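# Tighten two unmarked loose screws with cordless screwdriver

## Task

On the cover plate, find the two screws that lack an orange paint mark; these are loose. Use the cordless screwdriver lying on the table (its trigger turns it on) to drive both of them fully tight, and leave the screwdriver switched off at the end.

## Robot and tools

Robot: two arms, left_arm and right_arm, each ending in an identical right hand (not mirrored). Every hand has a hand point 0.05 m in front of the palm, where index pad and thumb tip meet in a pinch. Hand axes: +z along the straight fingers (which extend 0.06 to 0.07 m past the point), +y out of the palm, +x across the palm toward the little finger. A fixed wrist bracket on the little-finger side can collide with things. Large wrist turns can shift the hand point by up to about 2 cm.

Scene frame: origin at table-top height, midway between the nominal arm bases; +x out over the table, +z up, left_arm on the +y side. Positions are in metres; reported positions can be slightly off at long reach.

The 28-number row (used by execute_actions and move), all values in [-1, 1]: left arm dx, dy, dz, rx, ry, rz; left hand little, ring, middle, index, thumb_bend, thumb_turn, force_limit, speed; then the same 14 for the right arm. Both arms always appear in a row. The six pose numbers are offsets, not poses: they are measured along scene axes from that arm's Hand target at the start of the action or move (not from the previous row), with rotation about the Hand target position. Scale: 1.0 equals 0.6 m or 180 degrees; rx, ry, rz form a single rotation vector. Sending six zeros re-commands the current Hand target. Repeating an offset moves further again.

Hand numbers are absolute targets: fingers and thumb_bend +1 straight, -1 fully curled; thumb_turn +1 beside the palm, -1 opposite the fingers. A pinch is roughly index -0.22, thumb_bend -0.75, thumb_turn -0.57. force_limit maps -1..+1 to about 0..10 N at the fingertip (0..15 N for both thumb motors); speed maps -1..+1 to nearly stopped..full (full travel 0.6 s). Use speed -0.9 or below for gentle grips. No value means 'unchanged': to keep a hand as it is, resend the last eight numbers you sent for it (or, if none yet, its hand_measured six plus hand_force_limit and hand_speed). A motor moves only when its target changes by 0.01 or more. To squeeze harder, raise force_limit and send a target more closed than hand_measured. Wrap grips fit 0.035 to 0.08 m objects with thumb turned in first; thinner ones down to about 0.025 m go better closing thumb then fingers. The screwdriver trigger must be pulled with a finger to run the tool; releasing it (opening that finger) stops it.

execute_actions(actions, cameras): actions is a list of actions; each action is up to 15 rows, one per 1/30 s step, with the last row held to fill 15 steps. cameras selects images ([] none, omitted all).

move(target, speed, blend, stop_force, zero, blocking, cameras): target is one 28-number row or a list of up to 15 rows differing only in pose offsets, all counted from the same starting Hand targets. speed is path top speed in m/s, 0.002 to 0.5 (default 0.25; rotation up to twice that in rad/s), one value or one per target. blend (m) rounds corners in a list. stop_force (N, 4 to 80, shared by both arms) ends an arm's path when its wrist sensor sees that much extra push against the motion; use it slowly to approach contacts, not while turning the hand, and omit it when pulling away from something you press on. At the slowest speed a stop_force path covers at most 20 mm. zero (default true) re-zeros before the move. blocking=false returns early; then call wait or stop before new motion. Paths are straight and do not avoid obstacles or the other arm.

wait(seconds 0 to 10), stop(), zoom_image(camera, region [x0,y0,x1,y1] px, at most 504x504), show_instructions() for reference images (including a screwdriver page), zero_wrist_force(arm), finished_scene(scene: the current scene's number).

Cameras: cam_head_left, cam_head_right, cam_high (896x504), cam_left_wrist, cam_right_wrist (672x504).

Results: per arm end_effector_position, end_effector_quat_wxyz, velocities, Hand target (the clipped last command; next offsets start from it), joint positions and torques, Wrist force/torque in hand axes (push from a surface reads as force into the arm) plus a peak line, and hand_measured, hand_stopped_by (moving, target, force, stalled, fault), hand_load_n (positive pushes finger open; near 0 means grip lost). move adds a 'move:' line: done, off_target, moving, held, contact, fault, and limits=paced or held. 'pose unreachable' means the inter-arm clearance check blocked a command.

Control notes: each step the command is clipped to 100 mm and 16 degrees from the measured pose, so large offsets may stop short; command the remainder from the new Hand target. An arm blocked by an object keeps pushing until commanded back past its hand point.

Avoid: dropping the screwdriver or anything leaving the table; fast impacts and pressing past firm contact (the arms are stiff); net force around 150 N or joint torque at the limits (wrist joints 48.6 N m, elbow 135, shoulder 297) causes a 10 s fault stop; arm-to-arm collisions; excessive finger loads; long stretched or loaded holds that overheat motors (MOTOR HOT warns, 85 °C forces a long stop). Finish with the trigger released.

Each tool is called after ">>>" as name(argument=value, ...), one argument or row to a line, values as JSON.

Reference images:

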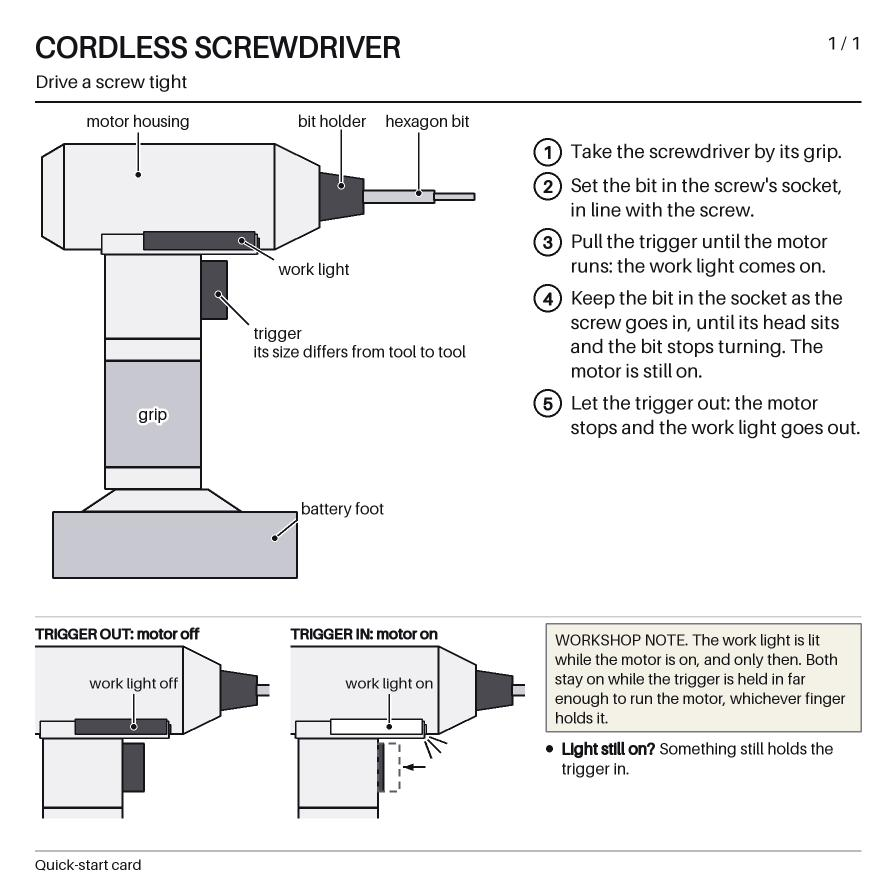

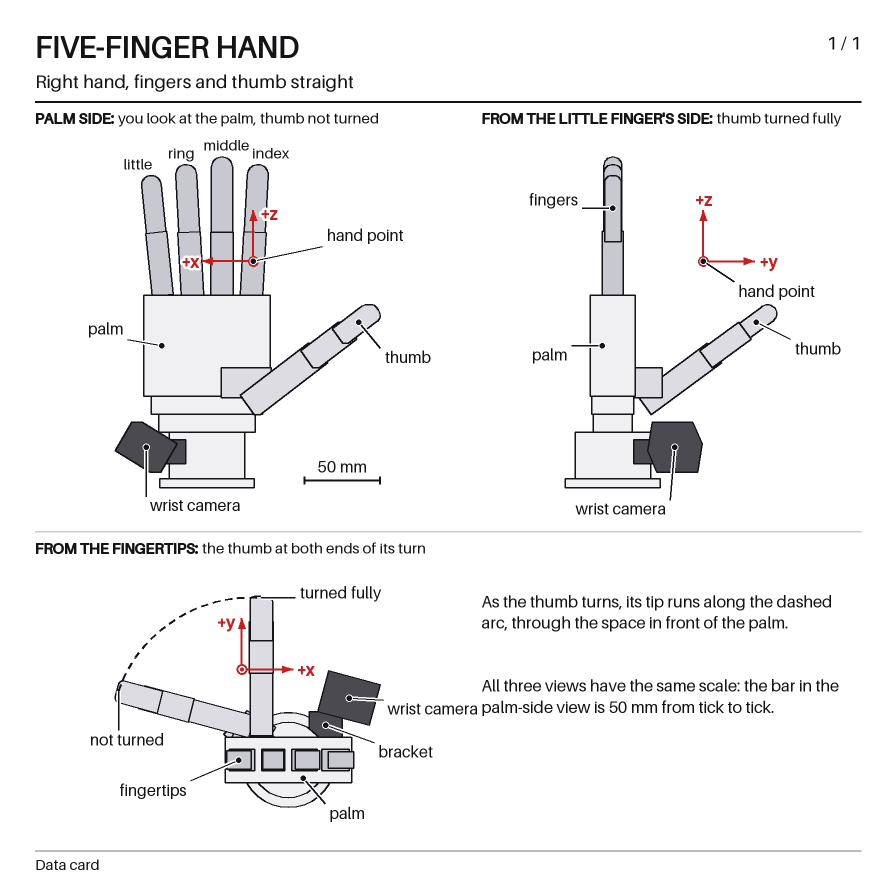

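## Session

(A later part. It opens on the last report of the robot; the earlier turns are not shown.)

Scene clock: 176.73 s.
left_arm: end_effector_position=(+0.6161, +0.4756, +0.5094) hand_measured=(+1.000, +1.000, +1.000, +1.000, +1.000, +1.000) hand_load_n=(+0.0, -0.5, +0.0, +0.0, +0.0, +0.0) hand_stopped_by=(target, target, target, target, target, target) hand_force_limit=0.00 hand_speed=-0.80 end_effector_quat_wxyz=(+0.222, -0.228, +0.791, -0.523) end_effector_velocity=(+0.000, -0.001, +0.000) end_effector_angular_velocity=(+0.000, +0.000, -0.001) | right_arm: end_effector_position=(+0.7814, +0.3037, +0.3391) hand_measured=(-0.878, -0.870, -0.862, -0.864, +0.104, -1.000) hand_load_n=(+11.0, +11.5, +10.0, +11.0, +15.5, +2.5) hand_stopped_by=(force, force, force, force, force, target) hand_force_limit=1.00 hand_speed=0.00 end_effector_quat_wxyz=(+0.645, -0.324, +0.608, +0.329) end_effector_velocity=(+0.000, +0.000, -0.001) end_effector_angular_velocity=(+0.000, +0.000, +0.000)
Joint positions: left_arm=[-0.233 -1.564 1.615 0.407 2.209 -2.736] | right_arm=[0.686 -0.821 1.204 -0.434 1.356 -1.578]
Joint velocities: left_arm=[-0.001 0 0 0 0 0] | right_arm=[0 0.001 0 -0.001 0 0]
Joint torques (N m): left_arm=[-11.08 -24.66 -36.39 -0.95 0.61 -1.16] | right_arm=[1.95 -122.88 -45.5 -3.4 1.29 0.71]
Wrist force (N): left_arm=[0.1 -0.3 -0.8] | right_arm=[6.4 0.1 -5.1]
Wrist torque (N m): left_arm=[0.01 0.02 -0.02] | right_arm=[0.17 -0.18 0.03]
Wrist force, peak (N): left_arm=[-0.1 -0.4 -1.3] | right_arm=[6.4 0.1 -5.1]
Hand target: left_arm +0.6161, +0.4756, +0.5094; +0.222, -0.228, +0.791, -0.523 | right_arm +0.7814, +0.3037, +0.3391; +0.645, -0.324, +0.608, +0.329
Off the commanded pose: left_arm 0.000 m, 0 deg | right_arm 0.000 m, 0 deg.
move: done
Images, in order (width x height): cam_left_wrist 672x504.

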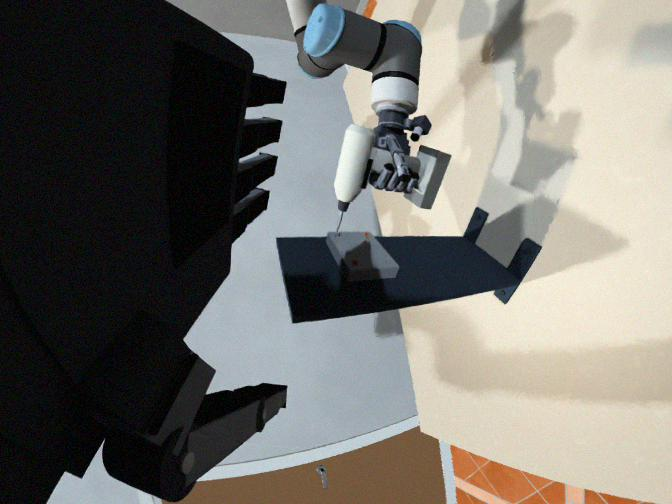

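>>> execute_actions(
  actions=[
    [[0,0,0,0,0,0,1,1,1,1,1,1,0,-0.8,0,0,0,0,0,0,-0.975,-0.975,-0.985,-0.7,-1,-1,1.0,0]],
    [[0,0,0,0,0,0,1,1,1,1,1,1,0,-0.8,0,0,0,0,0,0,-0.975,-0.975,-0.985,-1,-1,-1,1.0,0.2]],
    [[0,0,0,0,0,0,1,1,1,1,1,1,0,-0.8,0,0,0,0,0,0,-0.975,-0.975,-0.985,-1,-1,-1,1.0,0.2]],
  ],
  cameras=["cam_left_wrist"],
)

>>> zoom_image(
  camera="cam_left_wrist",
  region=[310, 100, 450, 240],
)

Scene clock: 178.67 s.
left_arm: end_effector_position=(+0.6161, +0.4756, +0.5094) hand_measured=(+1.000, +1.000, +1.000, +1.000, +1.000, +1.000) hand_load_n=(-0.5, +0.0, +0.0, +0.0, +0.0, +0.0) hand_stopped_by=(target, target, target, target, target, target) hand_force_limit=0.00 hand_speed=-0.80 end_effector_quat_wxyz=(+0.222, -0.228, +0.791, -0.523) end_effector_velocity=(+0.000, +0.000, -0.001) end_effector_angular_velocity=(-0.001, +0.002, +0.000) | right_arm: end_effector_position=(+0.7814, +0.3037, +0.3391) hand_measured=(-0.878, -0.870, -0.862, -0.870, +0.104, -1.000) hand_load_n=(+10.5, +11.5, +10.0, +14.0, +15.5, +2.5) hand_stopped_by=(force, force, force, force, force, target) hand_force_limit=1.00 hand_speed=0.20 end_effector_quat_wxyz=(+0.645, -0.324, +0.608, +0.329) end_effector_velocity=(+0.000, +0.000, -0.001) end_effector_angular_velocity=(-0.001, +0.001, +0.000)
Joint positions: left_arm=[-0.233 -1.564 1.615 0.407 2.209 -2.736] | right_arm=[0.686 -0.821 1.204 -0.434 1.356 -1.578]
Joint velocities: left_arm=[0 0.001 0 0 0 -0.002] | right_arm=[0 0.001 0 0 0 0]
Joint torques (N m): left_arm=[-9.57 -27.49 -36.5 -0.47 0.7 -1.38] | right_arm=[2.87 -119.96 -48.55 -2.27 1.23 0.5]
Wrist force (N): left_arm=[0.0 -0.4 -0.6] | right_arm=[6.3 0.3 -4.0]
Wrist torque (N m): left_arm=[-0.02 0.04 -0.02] | right_arm=[0.05 -0.09 0.01]
Wrist force, peak (N): left_arm=[0.1 -0.2 -1.4] | right_arm=[5.8 0.0 -8.1]
Hand target: left_arm +0.6161, +0.4756, +0.5094; +0.222, -0.228, +0.791, -0.523 | right_arm +0.7814, +0.3037, +0.3391; +0.645, -0.324, +0.608, +0.329
Off the commanded pose: left_arm 0.000 m, 0 deg | right_arm 0.000 m, 0 deg.
Images, in order (width x height): cam_left_wrist 672x504.

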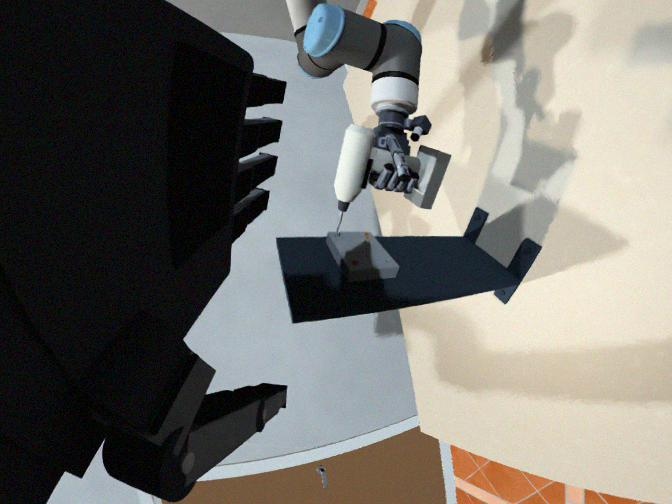

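Scaled by 3.600 from the camera's 672x504 image, which has a finer 960x720 frame.

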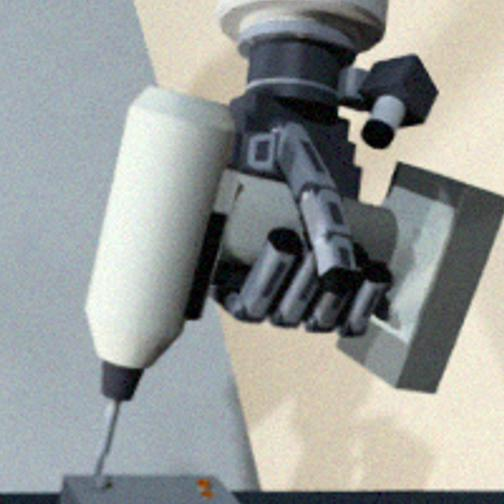

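>>> move(
  target=[0,0,0,0,0,0,1,1,1,1,1,1,0,-0.8,-0.0054,-0.0039,0,0,0,0,-0.975,-0.975,-0.985,-0.2,-1,-1,1.0,0],
  cameras=["cam_left_wrist"],
  speed=0.02,
)

>>> move(
  target=[0,0,0,0,0,0,1,1,1,1,1,1,0,-0.8,0,0,0,0,0,0,-0.975,-0.975,-0.985,-1,-1,-1,1.0,-0.3],
  cameras=["cam_left_wrist"],
)

>>> zoom_image(
  camera="cam_left_wrist",
  region=[310, 100, 450, 240],
)

Scene clock: 179.93 s.
left_arm: end_effector_position=(+0.6161, +0.4756, +0.5094) hand_measured=(+1.000, +1.000, +1.000, +1.000, +1.000, +1.000) hand_load_n=(+0.0, +0.0, +0.0, -0.5, +0.0, -0.5) hand_stopped_by=(target, target, target, target, target, target) hand_force_limit=0.00 hand_speed=-0.80 end_effector_quat_wxyz=(+0.222, -0.228, +0.791, -0.523) end_effector_velocity=(+0.000, +0.001, +0.000) end_effector_angular_velocity=(+0.001, -0.002, +0.001) | right_arm: end_effector_position=(+0.7781, +0.3013, +0.3391) hand_measured=(-0.878, -0.870, -0.862, -0.200, +0.104, -1.000) hand_load_n=(+8.5, +11.0, +12.0, +0.0, +13.5, +5.0) hand_stopped_by=(force, force, force, target, force, target) hand_force_limit=1.00 hand_speed=0.00 end_effector_quat_wxyz=(+0.645, -0.324, +0.608, +0.329) end_effector_velocity=(+0.000, +0.000, +0.002) end_effector_angular_velocity=(+0.002, -0.001, +0.000)
Joint positions: left_arm=[-0.233 -1.564 1.615 0.407 2.209 -2.736] | right_arm=[0.687 -0.828 1.215 -0.439 1.357 -1.578]
Joint velocities: left_arm=[0 0 0 -0.001 -0.001 0.002] | right_arm=[0 0 -0.001 -0.001 0 0]
Joint torques (N m): left_arm=[-11.73 -28.71 -36.01 -0.51 0.12 -2.03] | right_arm=[13.74 -108.75 -51.11 -5.39 2.2 -0.87]
Wrist force (N): left_arm=[-0.3 0.0 -0.8] | right_arm=[6.5 0.3 -1.6]
Wrist torque (N m): left_arm=[0.03 0.09 -0.03] | right_arm=[-0.07 0.04 0.05]
Wrist force, peak (N): left_arm=[-0.2 -0.5 -1.3] | right_arm=[6.5 0.5 -4.1]
Hand target: left_arm +0.6161, +0.4756, +0.5094; +0.222, -0.228, +0.791, -0.523 | right_arm +0.7782, +0.3013, +0.3391; +0.645, -0.324, +0.608, +0.329
Off the commanded pose: left_arm 0.000 m, 0 deg | right_arm 0.000 m, 0 deg.
move: done
Images, in order (width x height): cam_left_wrist 672x504.

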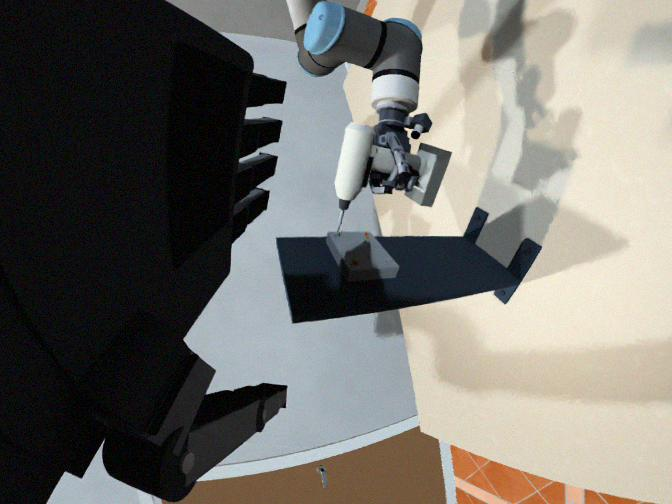

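Scene clock: 180.80 s.
left_arm: end_effector_position=(+0.6161, +0.4756, +0.5094) hand_measured=(+1.000, +1.000, +1.000, +1.000, +1.000, +1.000) hand_load_n=(+0.0, -0.5, +0.0, +0.0, +0.0, -0.5) hand_stopped_by=(target, target, target, target, target, target) hand_force_limit=0.00 hand_speed=-0.80 end_effector_quat_wxyz=(+0.222, -0.228, +0.791, -0.523) end_effector_velocity=(+0.000, +0.000, +0.000) end_effector_angular_velocity=(+0.000, +0.000, -0.001) | right_arm: end_effector_position=(+0.7782, +0.3013, +0.3391) hand_measured=(-0.878, -0.870, -0.862, -0.862, +0.104, -1.000) hand_load_n=(+9.0, +10.5, +11.0, +12.5, +14.0, +4.0) hand_stopped_by=(force, force, force, force, force, target) hand_force_limit=1.00 hand_speed=-0.30 end_effector_quat_wxyz=(+0.645, -0.324, +0.608, +0.329) end_effector_velocity=(+0.000, +0.000, +0.000) end_effector_angular_velocity=(+0.001, +0.000, +0.000)
Joint positions: left_arm=[-0.233 -1.564 1.615 0.407 2.209 -2.736] | right_arm=[0.687 -0.828 1.215 -0.439 1.357 -1.578]
Joint velocities: left_arm=[0 0 0 0.001 0 0.001] | right_arm=[0 0 0 -0.001 0 0]
Joint torques (N m): left_arm=[-14 -27.71 -36.25 -0.67 0.31 -1.33] | right_arm=[14.16 -104.31 -51.07 -1.92 1.15 -1.2]
Wrist force (N): left_arm=[-0.1 -0.4 -0.9] | right_arm=[6.4 0.2 -1.9]
Wrist torque (N m): left_arm=[0.00 0.06 -0.03] | right_arm=[-0.07 0.06 0.04]
Wrist force, peak (N): left_arm=[0.3 -0.3 -1.2] | right_arm=[6.8 0.0 -1.9]
Hand target: left_arm +0.6161, +0.4756, +0.5094; +0.222, -0.228, +0.791, -0.523 | right_arm +0.7782, +0.3013, +0.3391; +0.645, -0.324, +0.608, +0.329
Off the commanded pose: left_arm 0.000 m, 0 deg | right_arm 0.000 m, 0 deg.
move: done
Images, in order (width x height): cam_left_wrist 672x504.

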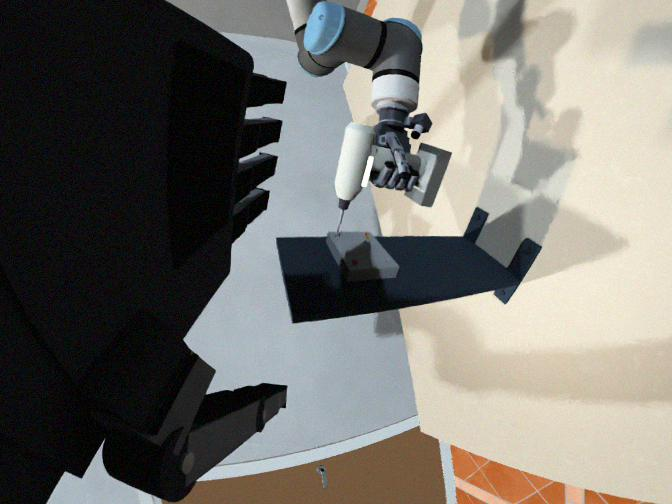

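Scaled by 3.600 from the camera's 672x504 image, which has a finer 960x720 frame.

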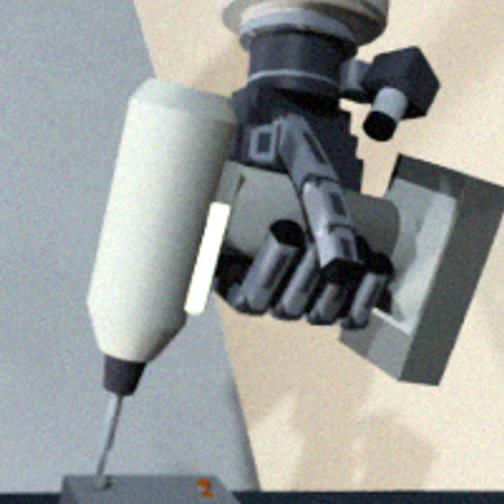

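>>> zoom_image(
  camera="cam_left_wrist",
  region=[330, 220, 346, 236],
)

>>> zoom_image(
  camera="cam_left_wrist",
  region=[328, 216, 352, 240],
)

Scaled by 31.500 from the camera's 672x504 image, which has a finer 960x720 frame.

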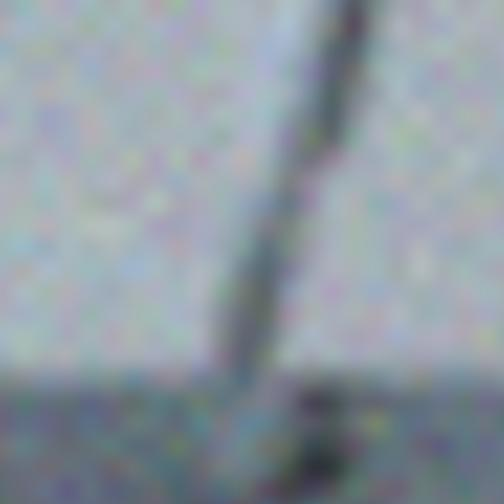

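Scaled by 21.000 from the camera's 672x504 image, which has a finer 960x720 frame.

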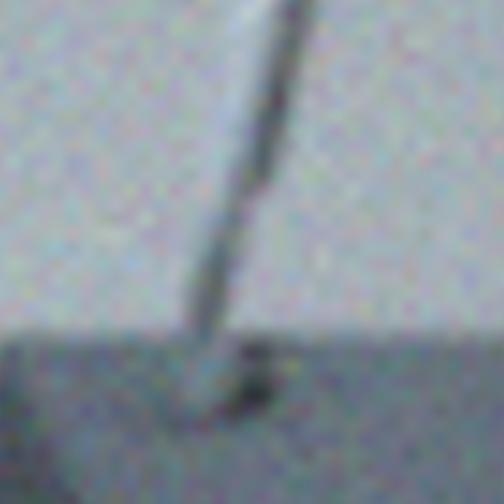

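>>> move(
  target=[0,0,0,0,0,0,1,1,1,1,1,1,0,-0.8,0.01343,0.00987,0,0,0,0,-0.975,-0.975,-0.985,-1,-1,-1,1.0,-0.3],
  speed=0.004,
  stop_force=4,
  cameras=["cam_left_wrist"],
)

>>> zoom_image(
  camera="cam_left_wrist",
  region=[310, 100, 450, 240],
)

>>> zoom_image(
  camera="cam_left_wrist",
  region=[328, 216, 352, 240],
)

Scene clock: 184.10 s.
left_arm: end_effector_position=(+0.6161, +0.4756, +0.5094) hand_measured=(+1.000, +1.000, +1.000, +1.000, +1.000, +1.000) hand_load_n=(+0.0, +0.0, +0.0, +0.0, +0.0, -0.5) hand_stopped_by=(target, target, target, target, target, target) hand_force_limit=0.00 hand_speed=-0.80 end_effector_quat_wxyz=(+0.222, -0.228, +0.791, -0.523) end_effector_velocity=(+0.000, +0.000, +0.000) end_effector_angular_velocity=(+0.000, -0.001, +0.000) | right_arm: end_effector_position=(+0.7810, +0.3034, +0.3391) hand_measured=(-0.878, -0.870, -0.862, -0.862, +0.104, -1.000) hand_load_n=(+9.5, +10.5, +10.5, +11.0, +14.5, +3.5) hand_stopped_by=(force, force, force, force, force, target) hand_force_limit=1.00 hand_speed=-0.30 end_effector_quat_wxyz=(+0.645, -0.324, +0.608, +0.329) end_effector_velocity=(+0.000, +0.000, +0.001) end_effector_angular_velocity=(+0.002, -0.001, +0.000)
Joint positions: left_arm=[-0.233 -1.564 1.615 0.407 2.209 -2.736] | right_arm=[0.686 -0.822 1.205 -0.434 1.356 -1.578]
Joint velocities: left_arm=[0 0 0 0 0 0.001] | right_arm=[0 -0.001 0 -0.001 0 0]
Joint torques (N m): left_arm=[-10.99 -27.92 -38.19 -1.08 0.43 -1.63] | right_arm=[-1.78 -122.85 -41.17 -6.55 0.02 0.29]
Wrist force (N): left_arm=[-0.4 -0.2 -0.8] | right_arm=[6.2 0.3 -1.8]
Wrist torque (N m): left_arm=[0.01 0.10 -0.05] | right_arm=[-0.07 0.10 0.03]
Wrist force, peak (N): left_arm=[-0.5 -0.4 -1.3] | right_arm=[7.0 -0.1 -7.8]
Hand target: left_arm +0.6161, +0.4756, +0.5094; +0.222, -0.228, +0.791, -0.523 | right_arm +0.7810, +0.3034, +0.3391; +0.645, -0.324, +0.608, +0.329
Off the commanded pose: left_arm 0.000 m, 0 deg | right_arm 0.007 m, 0 deg.
move: contact (right_arm)
Images, in order (width x height): cam_left_wrist 672x504.

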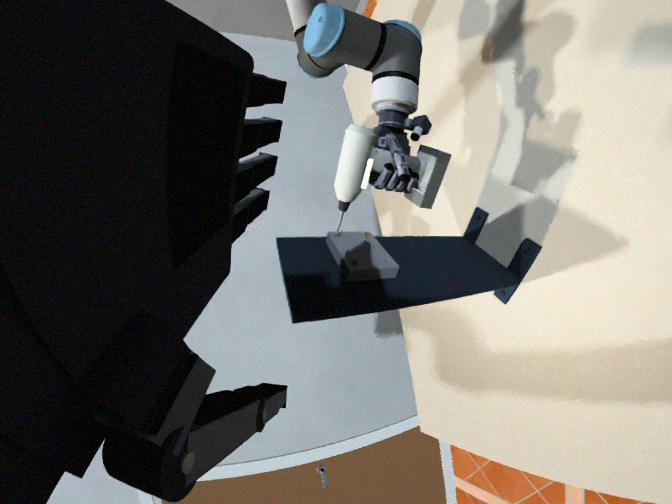

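Scaled by 3.600 from the camera's 672x504 image, which has a finer 960x720 frame.

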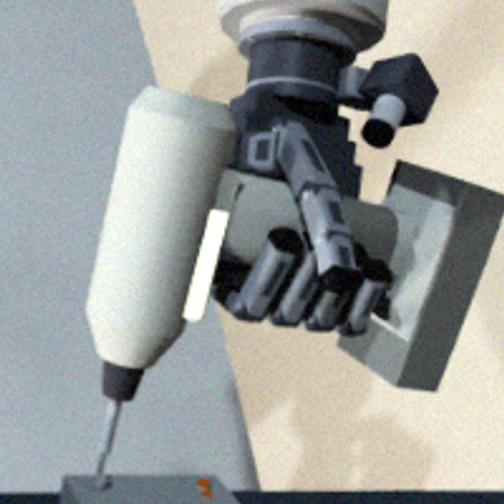

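Scaled by 21.000 from the camera's 672x504 image, which has a finer 960x720 frame.

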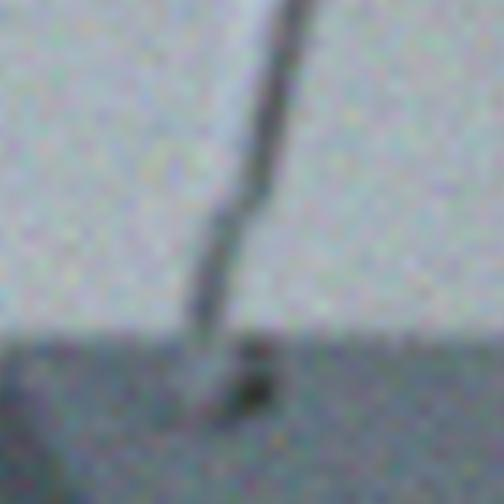

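>>> move(
  target=[0,0,0,0,0,0,1,1,1,1,1,1,0,-0.8,0,0,0.005,0,0,0,-0.975,-0.975,-0.985,-1,-1,-1,1.0,-0.3],
  speed=0.006,
  stop_force=4,
  cameras=["cam_left_wrist"],
)

>>> zoom_image(
  camera="cam_left_wrist",
  region=[328, 216, 352, 240],
)

Scene clock: 185.40 s.
left_arm: end_effector_position=(+0.6161, +0.4756, +0.5094) hand_measured=(+1.000, +1.000, +1.000, +1.000, +1.000, +1.000) hand_load_n=(-0.5, +0.0, +0.0, +0.0, +0.0, -0.5) hand_stopped_by=(target, target, target, target, target, target) hand_force_limit=0.00 hand_speed=-0.80 end_effector_quat_wxyz=(+0.222, -0.228, +0.791, -0.523) end_effector_velocity=(+0.000, -0.001, +0.000) end_effector_angular_velocity=(+0.001, -0.001, -0.002) | right_arm: end_effector_position=(+0.7810, +0.3034, +0.3421) hand_measured=(-0.878, -0.870, -0.862, -0.862, +0.104, -1.000) hand_load_n=(+9.5, +10.5, +10.5, +11.5, +14.5, +3.5) hand_stopped_by=(force, force, force, force, force, target) hand_force_limit=1.00 hand_speed=-0.30 end_effector_quat_wxyz=(+0.645, -0.324, +0.608, +0.329) end_effector_velocity=(+0.000, +0.000, +0.000) end_effector_angular_velocity=(+0.000, +0.000, +0.000)
Joint positions: left_arm=[-0.233 -1.564 1.615 0.407 2.209 -2.736] | right_arm=[0.686 -0.824 1.203 -0.43 1.356 -1.578]
Joint velocities: left_arm=[-0.001 0 0 0.001 0.001 0.002] | right_arm=[0 0 0 0 0 0]
Joint torques (N m): left_arm=[-9.09 -25.4 -37.89 -0.76 0.25 -2] | right_arm=[11.42 -112.63 -45.2 -6.09 0.8 0.31]
Wrist force (N): left_arm=[-0.2 -0.5 -1.1] | right_arm=[6.5 -0.1 -1.8]
Wrist torque (N m): left_arm=[-0.01 0.08 -0.05] | right_arm=[-0.13 0.05 0.04]
Wrist force, peak (N): left_arm=[0.1 -0.3 -1.4] | right_arm=[6.9 -0.1 -1.7]
Hand target: left_arm +0.6161, +0.4756, +0.5094; +0.222, -0.228, +0.791, -0.523 | right_arm +0.7810, +0.3034, +0.3421; +0.645, -0.324, +0.608, +0.329
Off the commanded pose: left_arm 0.000 m, 0 deg | right_arm 0.000 m, 0 deg.
move: done
Images, in order (width x height): cam_left_wrist 672x504.

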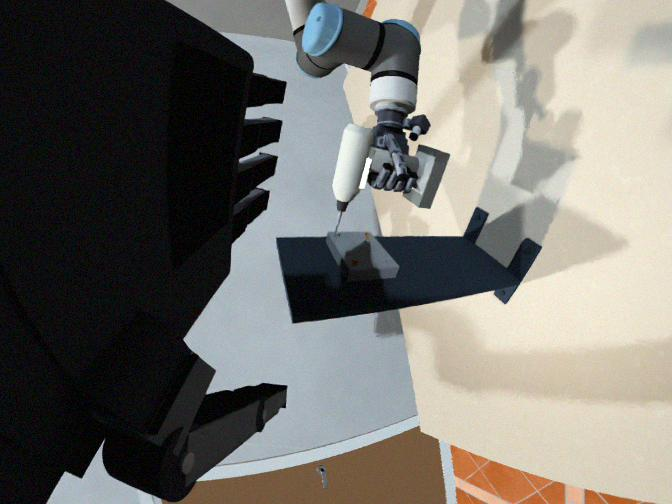

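Scaled by 21.000 from the camera's 672x504 image, which has a finer 960x720 frame.

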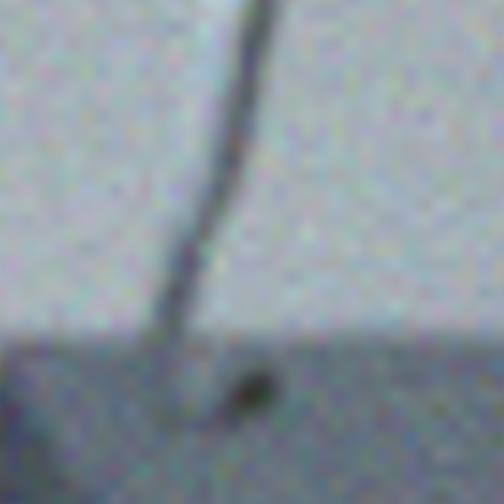

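>>> move(
  target=[0,0,0,0,0,0,1,1,1,1,1,1,0,-0.8,0.01343,0.00987,0.002,0,0,0,-0.975,-0.975,-0.985,-1,-1,-1,1.0,-0.3],
  speed=0.006,
  stop_force=4,
  cameras=["cam_left_wrist","cam_high"],
)

>>> zoom_image(
  camera="cam_left_wrist",
  region=[328, 216, 352, 240],
)

>>> zoom_image(
  camera="cam_high",
  region=[442, 170, 466, 194],
)

Scene clock: 186.80 s.
left_arm: end_effector_position=(+0.6161, +0.4756, +0.5094) hand_measured=(+1.000, +1.000, +1.000, +1.000, +1.000, +1.000) hand_load_n=(+0.0, +0.0, +0.0, +0.0, +0.0, -0.5) hand_stopped_by=(target, target, target, target, target, target) hand_force_limit=0.00 hand_speed=-0.80 end_effector_quat_wxyz=(+0.222, -0.228, +0.791, -0.523) end_effector_velocity=(+0.000, +0.000, +0.000) end_effector_angular_velocity=(+0.000, +0.000, -0.001) | right_arm: end_effector_position=(+0.7811, +0.3035, +0.3421) hand_measured=(-0.878, -0.870, -0.862, -0.862, +0.104, -1.000) hand_load_n=(+9.5, +10.5, +10.0, +11.0, +15.5, +3.0) hand_stopped_by=(force, force, force, force, force, target) hand_force_limit=1.00 hand_speed=-0.30 end_effector_quat_wxyz=(+0.645, -0.324, +0.608, +0.329) end_effector_velocity=(+0.000, +0.000, -0.001) end_effector_angular_velocity=(+0.000, +0.000, +0.000)
Joint positions: left_arm=[-0.233 -1.564 1.615 0.407 2.209 -2.736] | right_arm=[0.686 -0.824 1.203 -0.43 1.356 -1.578]
Joint velocities: left_arm=[-0.001 0 0 0.001 0.001 0.001] | right_arm=[0 0 0 0 0 0]
Joint torques (N m): left_arm=[-10.58 -26.94 -38.26 -0.5 0.03 -1.65] | right_arm=[10.67 -124.32 -41.89 -6.38 0.36 0.24]
Wrist force (N): left_arm=[-0.3 -0.4 -1.3] | right_arm=[6.3 -0.1 -1.6]
Wrist torque (N m): left_arm=[0.02 0.11 -0.04] | right_arm=[-0.13 0.07 0.03]
Wrist force, peak (N): left_arm=[-0.3 -0.4 -1.3] | right_arm=[7.0 0.0 -10.4]
Hand target: left_arm +0.6161, +0.4756, +0.5094; +0.222, -0.228, +0.791, -0.523 | right_arm +0.7811, +0.3035, +0.3421; +0.645, -0.324, +0.608, +0.329
Off the commanded pose: left_arm 0.000 m, 0 deg | right_arm 0.010 m, 0 deg.
move: contact (right_arm)
Images, in order (width x height): cam_high 896x504, cam_left_wrist 672x504.

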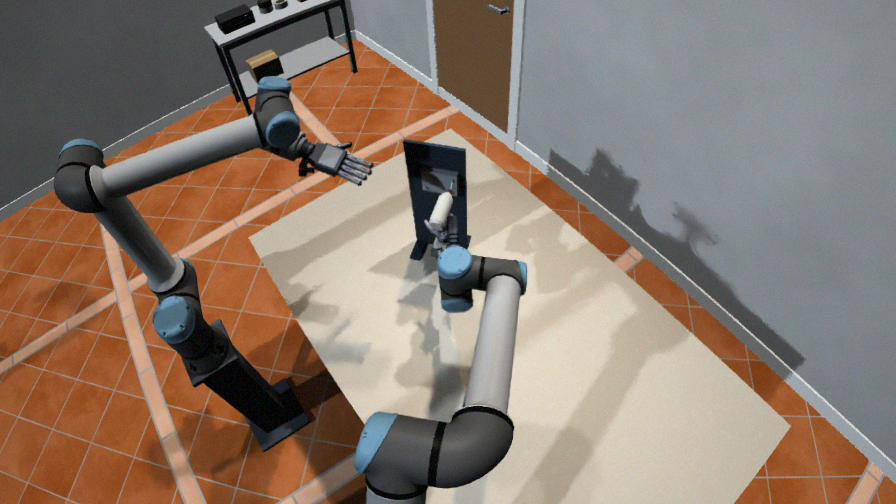

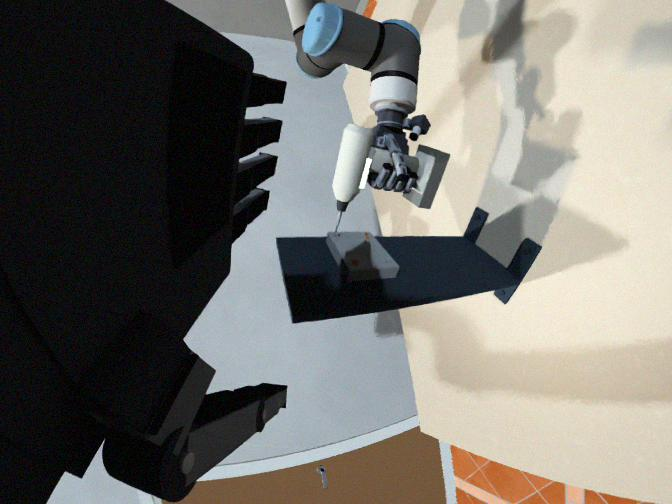

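Scaled by 21.000 from the camera's 672x504 image, which has a finer 960x720 frame.

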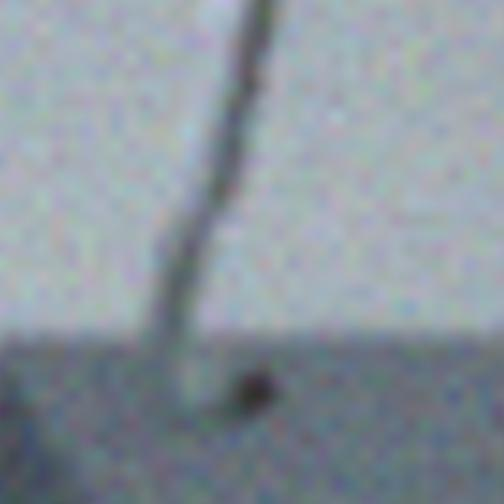

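Scaled by 21.000.

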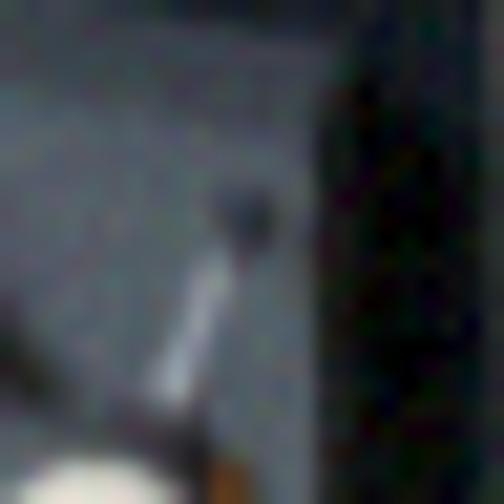

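>>> move(
  target=[
    [0,0,0,0,0,0,1,1,1,1,1,1,0,-0.8,-0.00672,-0.00493,0,0,0,0,-0.975,-0.975,-0.985,-0.2,-1,-1,1.0,-0.3],
    [0,0,0,0,0,0,1,1,1,1,1,1,0,-0.8,-0.01856,0.01119,0,0,0,0,-0.975,-0.975,-0.985,-0.2,-1,-1,1.0,-0.3],
  ],
  speed=0.03,
  cameras=["cam_left_wrist"],
)

>>> zoom_image(
  camera="cam_left_wrist",
  region=[328, 216, 352, 240],
)

>>> move(
  target=[0,0,0,0,0,0,1,1,1,1,1,1,0,-0.8,0.0215,0.0158,0,0,0,0,-0.975,-0.975,-0.985,-0.2,-1,-1,1.0,-0.3],
  speed=0.01,
  stop_force=4,
  cameras=["cam_left_wrist"],
)

>>> zoom_image(
  camera="cam_left_wrist",
  region=[328, 216, 352, 240],
)

Scene clock: 190.30 s.
left_arm: end_effector_position=(+0.6161, +0.4756, +0.5094) hand_measured=(+1.000, +1.000, +1.000, +1.000, +1.000, +1.000) hand_load_n=(+0.0, +0.0, +0.0, +0.0, +0.0, +0.0) hand_stopped_by=(target, target, target, target, target, target) hand_force_limit=0.00 hand_speed=-0.80 end_effector_quat_wxyz=(+0.222, -0.228, +0.791, -0.523) end_effector_velocity=(+0.000, +0.000, +0.000) end_effector_angular_velocity=(+0.001, -0.001, +0.000) | right_arm: end_effector_position=(+0.7698, +0.3103, +0.3421) hand_measured=(-0.878, -0.870, -0.862, -0.200, +0.104, -1.000) hand_load_n=(+0.0, +6.5, +12.5, +0.0, +13.0, +5.0) hand_stopped_by=(force, force, force, target, force, target) hand_force_limit=1.00 hand_speed=-0.30 end_effector_quat_wxyz=(+0.645, -0.324, +0.608, +0.329) end_effector_velocity=(+0.001, -0.001, -0.003) end_effector_angular_velocity=(-0.002, +0.002, +0.000)
Joint positions: left_arm=[-0.233 -1.564 1.615 0.407 2.209 -2.736] | right_arm=[0.7 -0.826 1.206 -0.431 1.37 -1.579]
Joint velocities: left_arm=[0 0 0 0 0 0.001] | right_arm=[-0.001 0.001 0.001 0.001 -0.001 0]
Joint torques (N m): left_arm=[-11.54 -25.82 -36.86 -1.1 0.62 -2.27] | right_arm=[-15.27 -120.31 -40.45 -3.63 -1.19 -1.53]
Wrist force (N): left_arm=[-0.3 -0.3 -1.3] | right_arm=[6.3 0.0 -1.5]
Wrist torque (N m): left_arm=[0.02 0.10 -0.04] | right_arm=[-0.12 0.07 0.03]
Wrist force, peak (N): left_arm=[0.0 -0.5 -1.4] | right_arm=[7.0 -4.0 -3.9]
Hand target: left_arm +0.6161, +0.4756, +0.5094; +0.222, -0.228, +0.791, -0.523 | right_arm +0.7699, +0.3102, +0.3421; +0.645, -0.324, +0.608, +0.329
Off the commanded pose: left_arm 0.000 m, 0 deg | right_arm 0.000 m, 0 deg.
move: done
Images, in order (width x height): cam_left_wrist 672x504.

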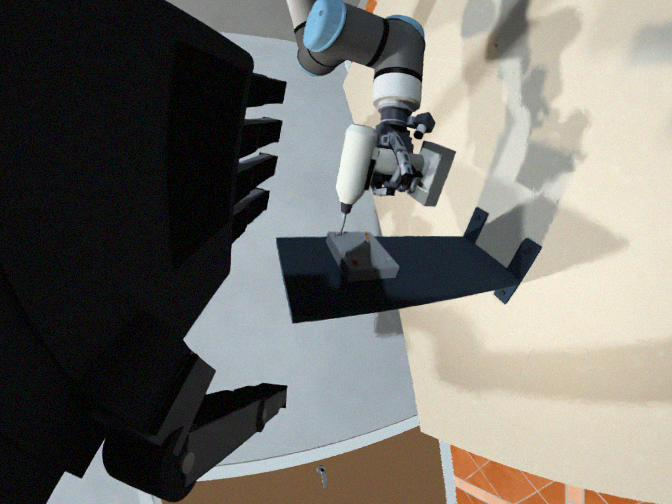

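Scaled by 21.000 from the camera's 672x504 image, which has a finer 960x720 frame.

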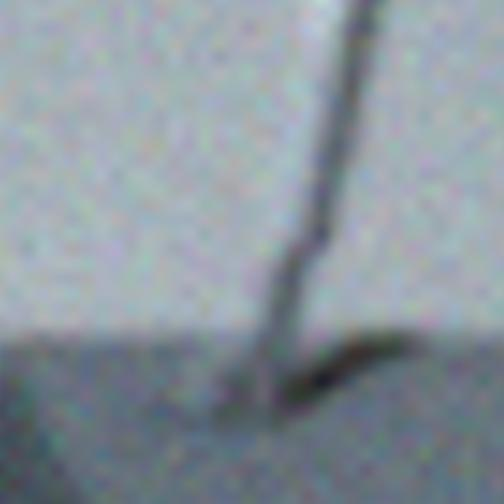

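Scene clock: 191.23 s.
left_arm: end_effector_position=(+0.6161, +0.4756, +0.5094) hand_measured=(+1.000, +1.000, +1.000, +1.000, +1.000, +1.000) hand_load_n=(+0.0, +0.0, +0.5, +0.0, +0.0, -0.5) hand_stopped_by=(target, target, target, target, target, target) hand_force_limit=0.00 hand_speed=-0.80 end_effector_quat_wxyz=(+0.222, -0.228, +0.791, -0.523) end_effector_velocity=(+0.000, +0.000, +0.000) end_effector_angular_velocity=(+0.000, +0.000, +0.000) | right_arm: end_effector_position=(+0.7710, +0.3110, +0.3421) hand_measured=(-0.878, -0.870, -0.862, -0.200, +0.104, -1.000) hand_load_n=(+0.5, +7.0, +12.0, +0.0, +13.0, +4.5) hand_stopped_by=(force, force, force, target, force, target) hand_force_limit=1.00 hand_speed=-0.30 end_effector_quat_wxyz=(+0.645, -0.324, +0.608, +0.329) end_effector_velocity=(+0.000, +0.000, +0.001) end_effector_angular_velocity=(+0.000, -0.001, +0.000)
Joint positions: left_arm=[-0.233 -1.564 1.615 0.407 2.209 -2.736] | right_arm=[0.699 -0.824 1.203 -0.43 1.369 -1.579]
Joint velocities: left_arm=[0 0 0 0 0 0] | right_arm=[0 -0.001 0 0.001 0 0]
Joint torques (N m): left_arm=[-8.62 -28.17 -37.23 -1.35 0.55 -1.63] | right_arm=[10.98 -124.8 -42.16 -7.06 2.38 -0.75]
Wrist force (N): left_arm=[0.2 -0.1 -0.9] | right_arm=[7.6 0.5 -2.1]
Wrist torque (N m): left_arm=[0.04 0.01 0.00] | right_arm=[-0.11 0.12 0.11]
Wrist force, peak (N): left_arm=[0.0 -0.1 -1.6] | right_arm=[10.1 3.7 -12.4]
Hand target: left_arm +0.6161, +0.4756, +0.5094; +0.222, -0.228, +0.791, -0.523 | right_arm +0.7709, +0.3110, +0.3421; +0.645, -0.324, +0.608, +0.329
Off the commanded pose: left_arm 0.000 m, 0 deg | right_arm 0.015 m, 0 deg.
move: contact (right_arm)
Images, in order (width x height): cam_left_wrist 672x504.

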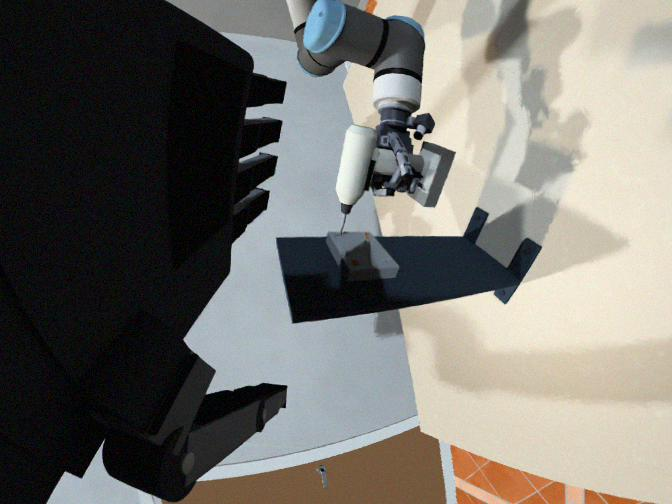

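Scaled by 21.000 from the camera's 672x504 image, which has a finer 960x720 frame.

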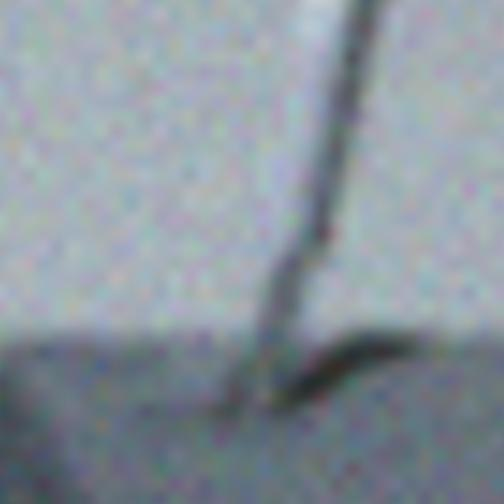

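>>> wait(
  seconds=0,
  cameras=["cam_left_wrist", "cam_high", "cam_head_right"],
)

>>> zoom_image(
  camera="cam_left_wrist",
  region=[310, 190, 400, 270],
)

>>> zoom_image(
  camera="cam_high",
  region=[415, 165, 469, 211],
)

Scene clock: 192.13 s.
left_arm: end_effector_position=(+0.6161, +0.4756, +0.5094) hand_measured=(+1.000, +1.000, +1.000, +1.000, +1.000, +1.000) hand_load_n=(+0.0, +0.0, +0.0, +0.0, +0.0, -0.5) hand_stopped_by=(target, target, target, target, target, target) hand_force_limit=0.00 hand_speed=-0.80 end_effector_quat_wxyz=(+0.222, -0.228, +0.791, -0.523) end_effector_velocity=(+0.000, +0.000, +0.000) end_effector_angular_velocity=(+0.000, +0.000, -0.001) | right_arm: end_effector_position=(+0.7709, +0.3110, +0.3421) hand_measured=(-0.878, -0.870, -0.862, -0.200, +0.104, -1.000) hand_load_n=(+0.0, +6.5, +12.5, +0.0, +13.0, +4.5) hand_stopped_by=(force, force, force, target, force, target) hand_force_limit=1.00 hand_speed=-0.30 end_effector_quat_wxyz=(+0.645, -0.324, +0.608, +0.329) end_effector_velocity=(+0.000, +0.000, -0.002) end_effector_angular_velocity=(-0.001, +0.001, +0.000)
Joint positions: left_arm=[-0.233 -1.564 1.615 0.407 2.209 -2.736] | right_arm=[0.699 -0.824 1.203 -0.43 1.369 -1.579]
Joint velocities: left_arm=[0 0 0 0 0.001 0] | right_arm=[0 0.001 0 0 0 0]
Joint torques (N m): left_arm=[-15.01 -27.84 -37.13 -0.85 0.17 -1.94] | right_arm=[15.37 -125.31 -43.23 -6.45 2.32 -0.71]
Wrist force (N): left_arm=[0.0 -0.1 -0.9] | right_arm=[7.3 0.6 -1.5]
Wrist torque (N m): left_arm=[0.04 0.05 -0.01] | right_arm=[-0.09 0.18 0.10]
Wrist force, peak (N): left_arm=[-0.3 -0.7 -1.2] | right_arm=[7.8 0.2 -1.9]
Hand target: left_arm +0.6161, +0.4756, +0.5094; +0.222, -0.228, +0.791, -0.523 | right_arm +0.7709, +0.3110, +0.3421; +0.645, -0.324, +0.608, +0.329
Off the commanded pose: left_arm 0.000 m, 0 deg | right_arm 0.015 m, 0 deg.
Images, in order (width x height): cam_head_right 896x504, cam_high 896x504, cam_left_wrist 672x504.

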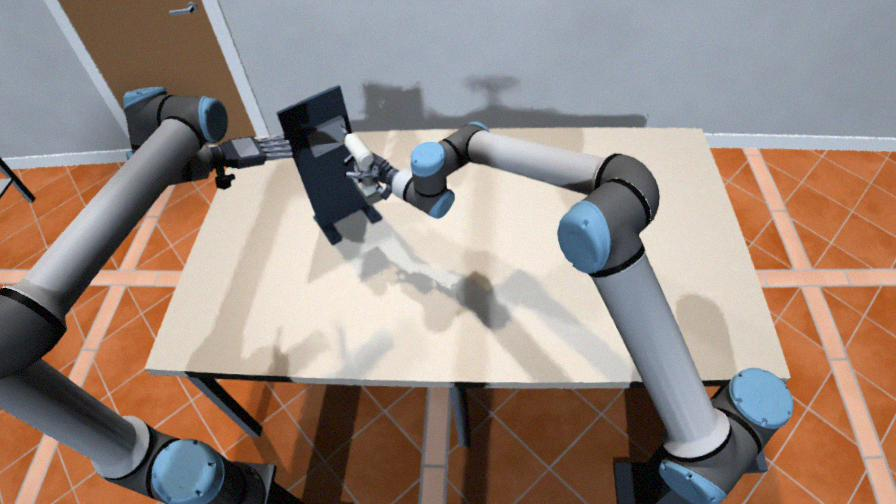

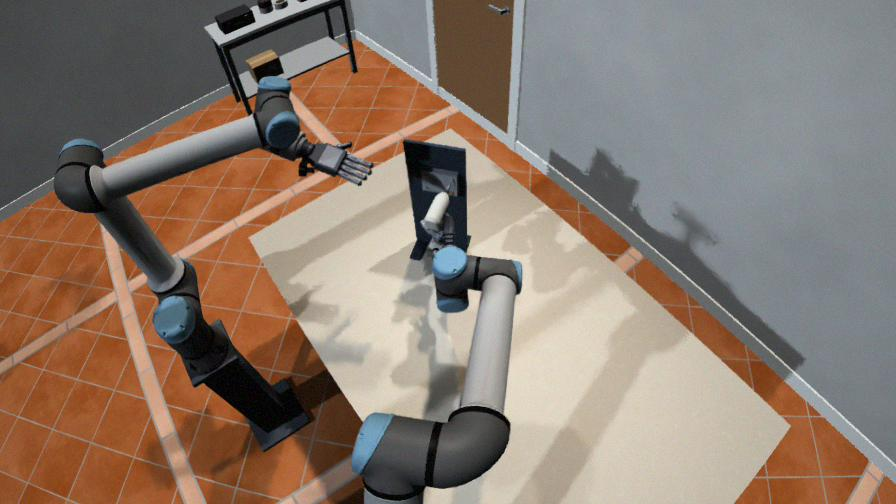

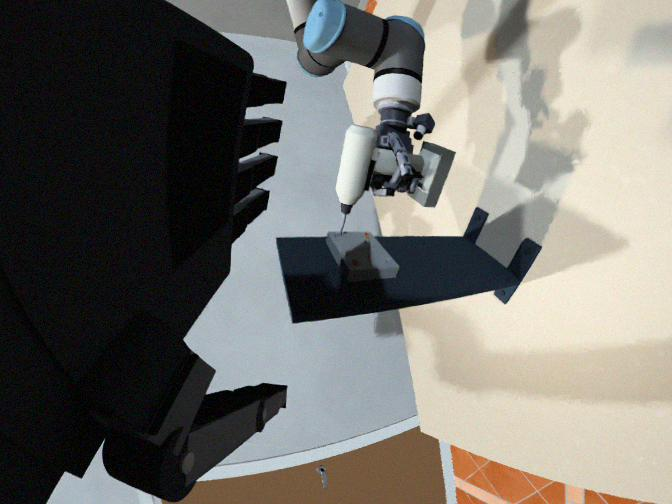

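Scaled by 5.600 from the camera's 672x504 image, which has a finer 960x720 frame.

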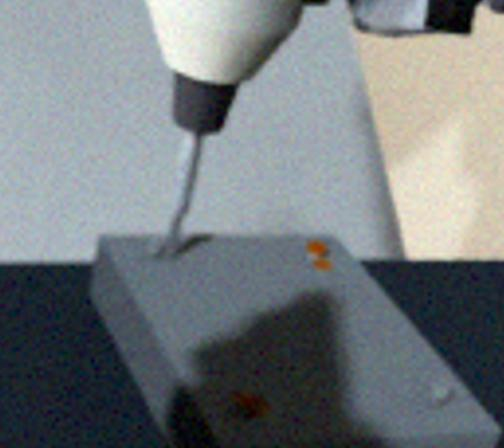

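Scaled by 9.333.

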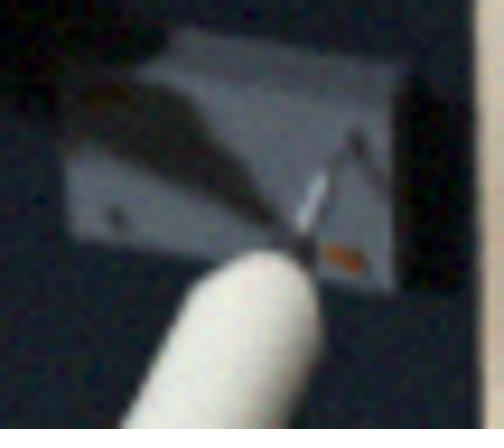

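>>> zoom_image(
  camera="cam_left_wrist",
  region=[328, 216, 352, 240],
)

>>> zoom_image(
  camera="cam_high",
  region=[442, 170, 466, 194],
)

>>> zoom_image(
  camera="cam_head_right",
  region=[300, 105, 360, 155],
)

Scaled by 21.000 from the camera's 672x504 image, which has a finer 960x720 frame.

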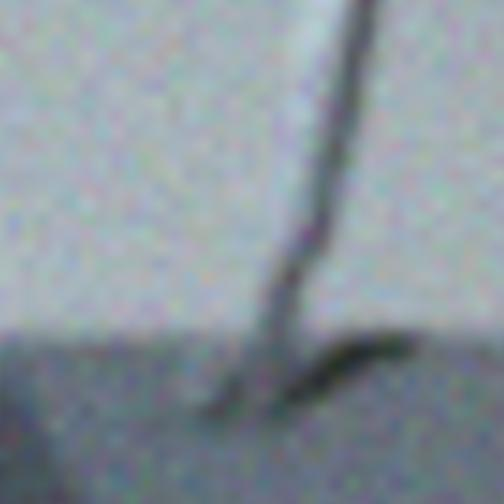

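Scaled by 21.000.

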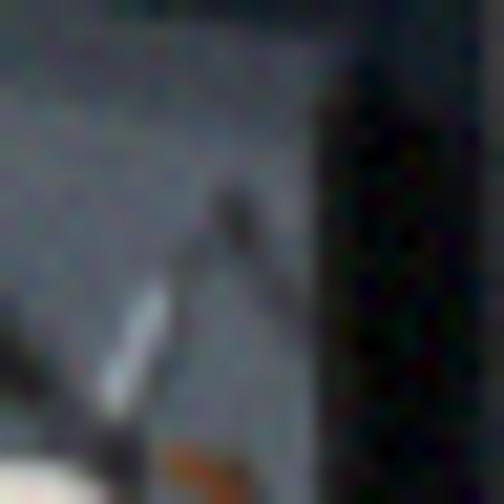

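Scaled by 8.400.

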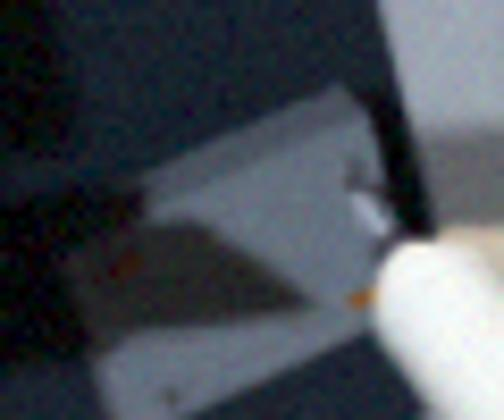

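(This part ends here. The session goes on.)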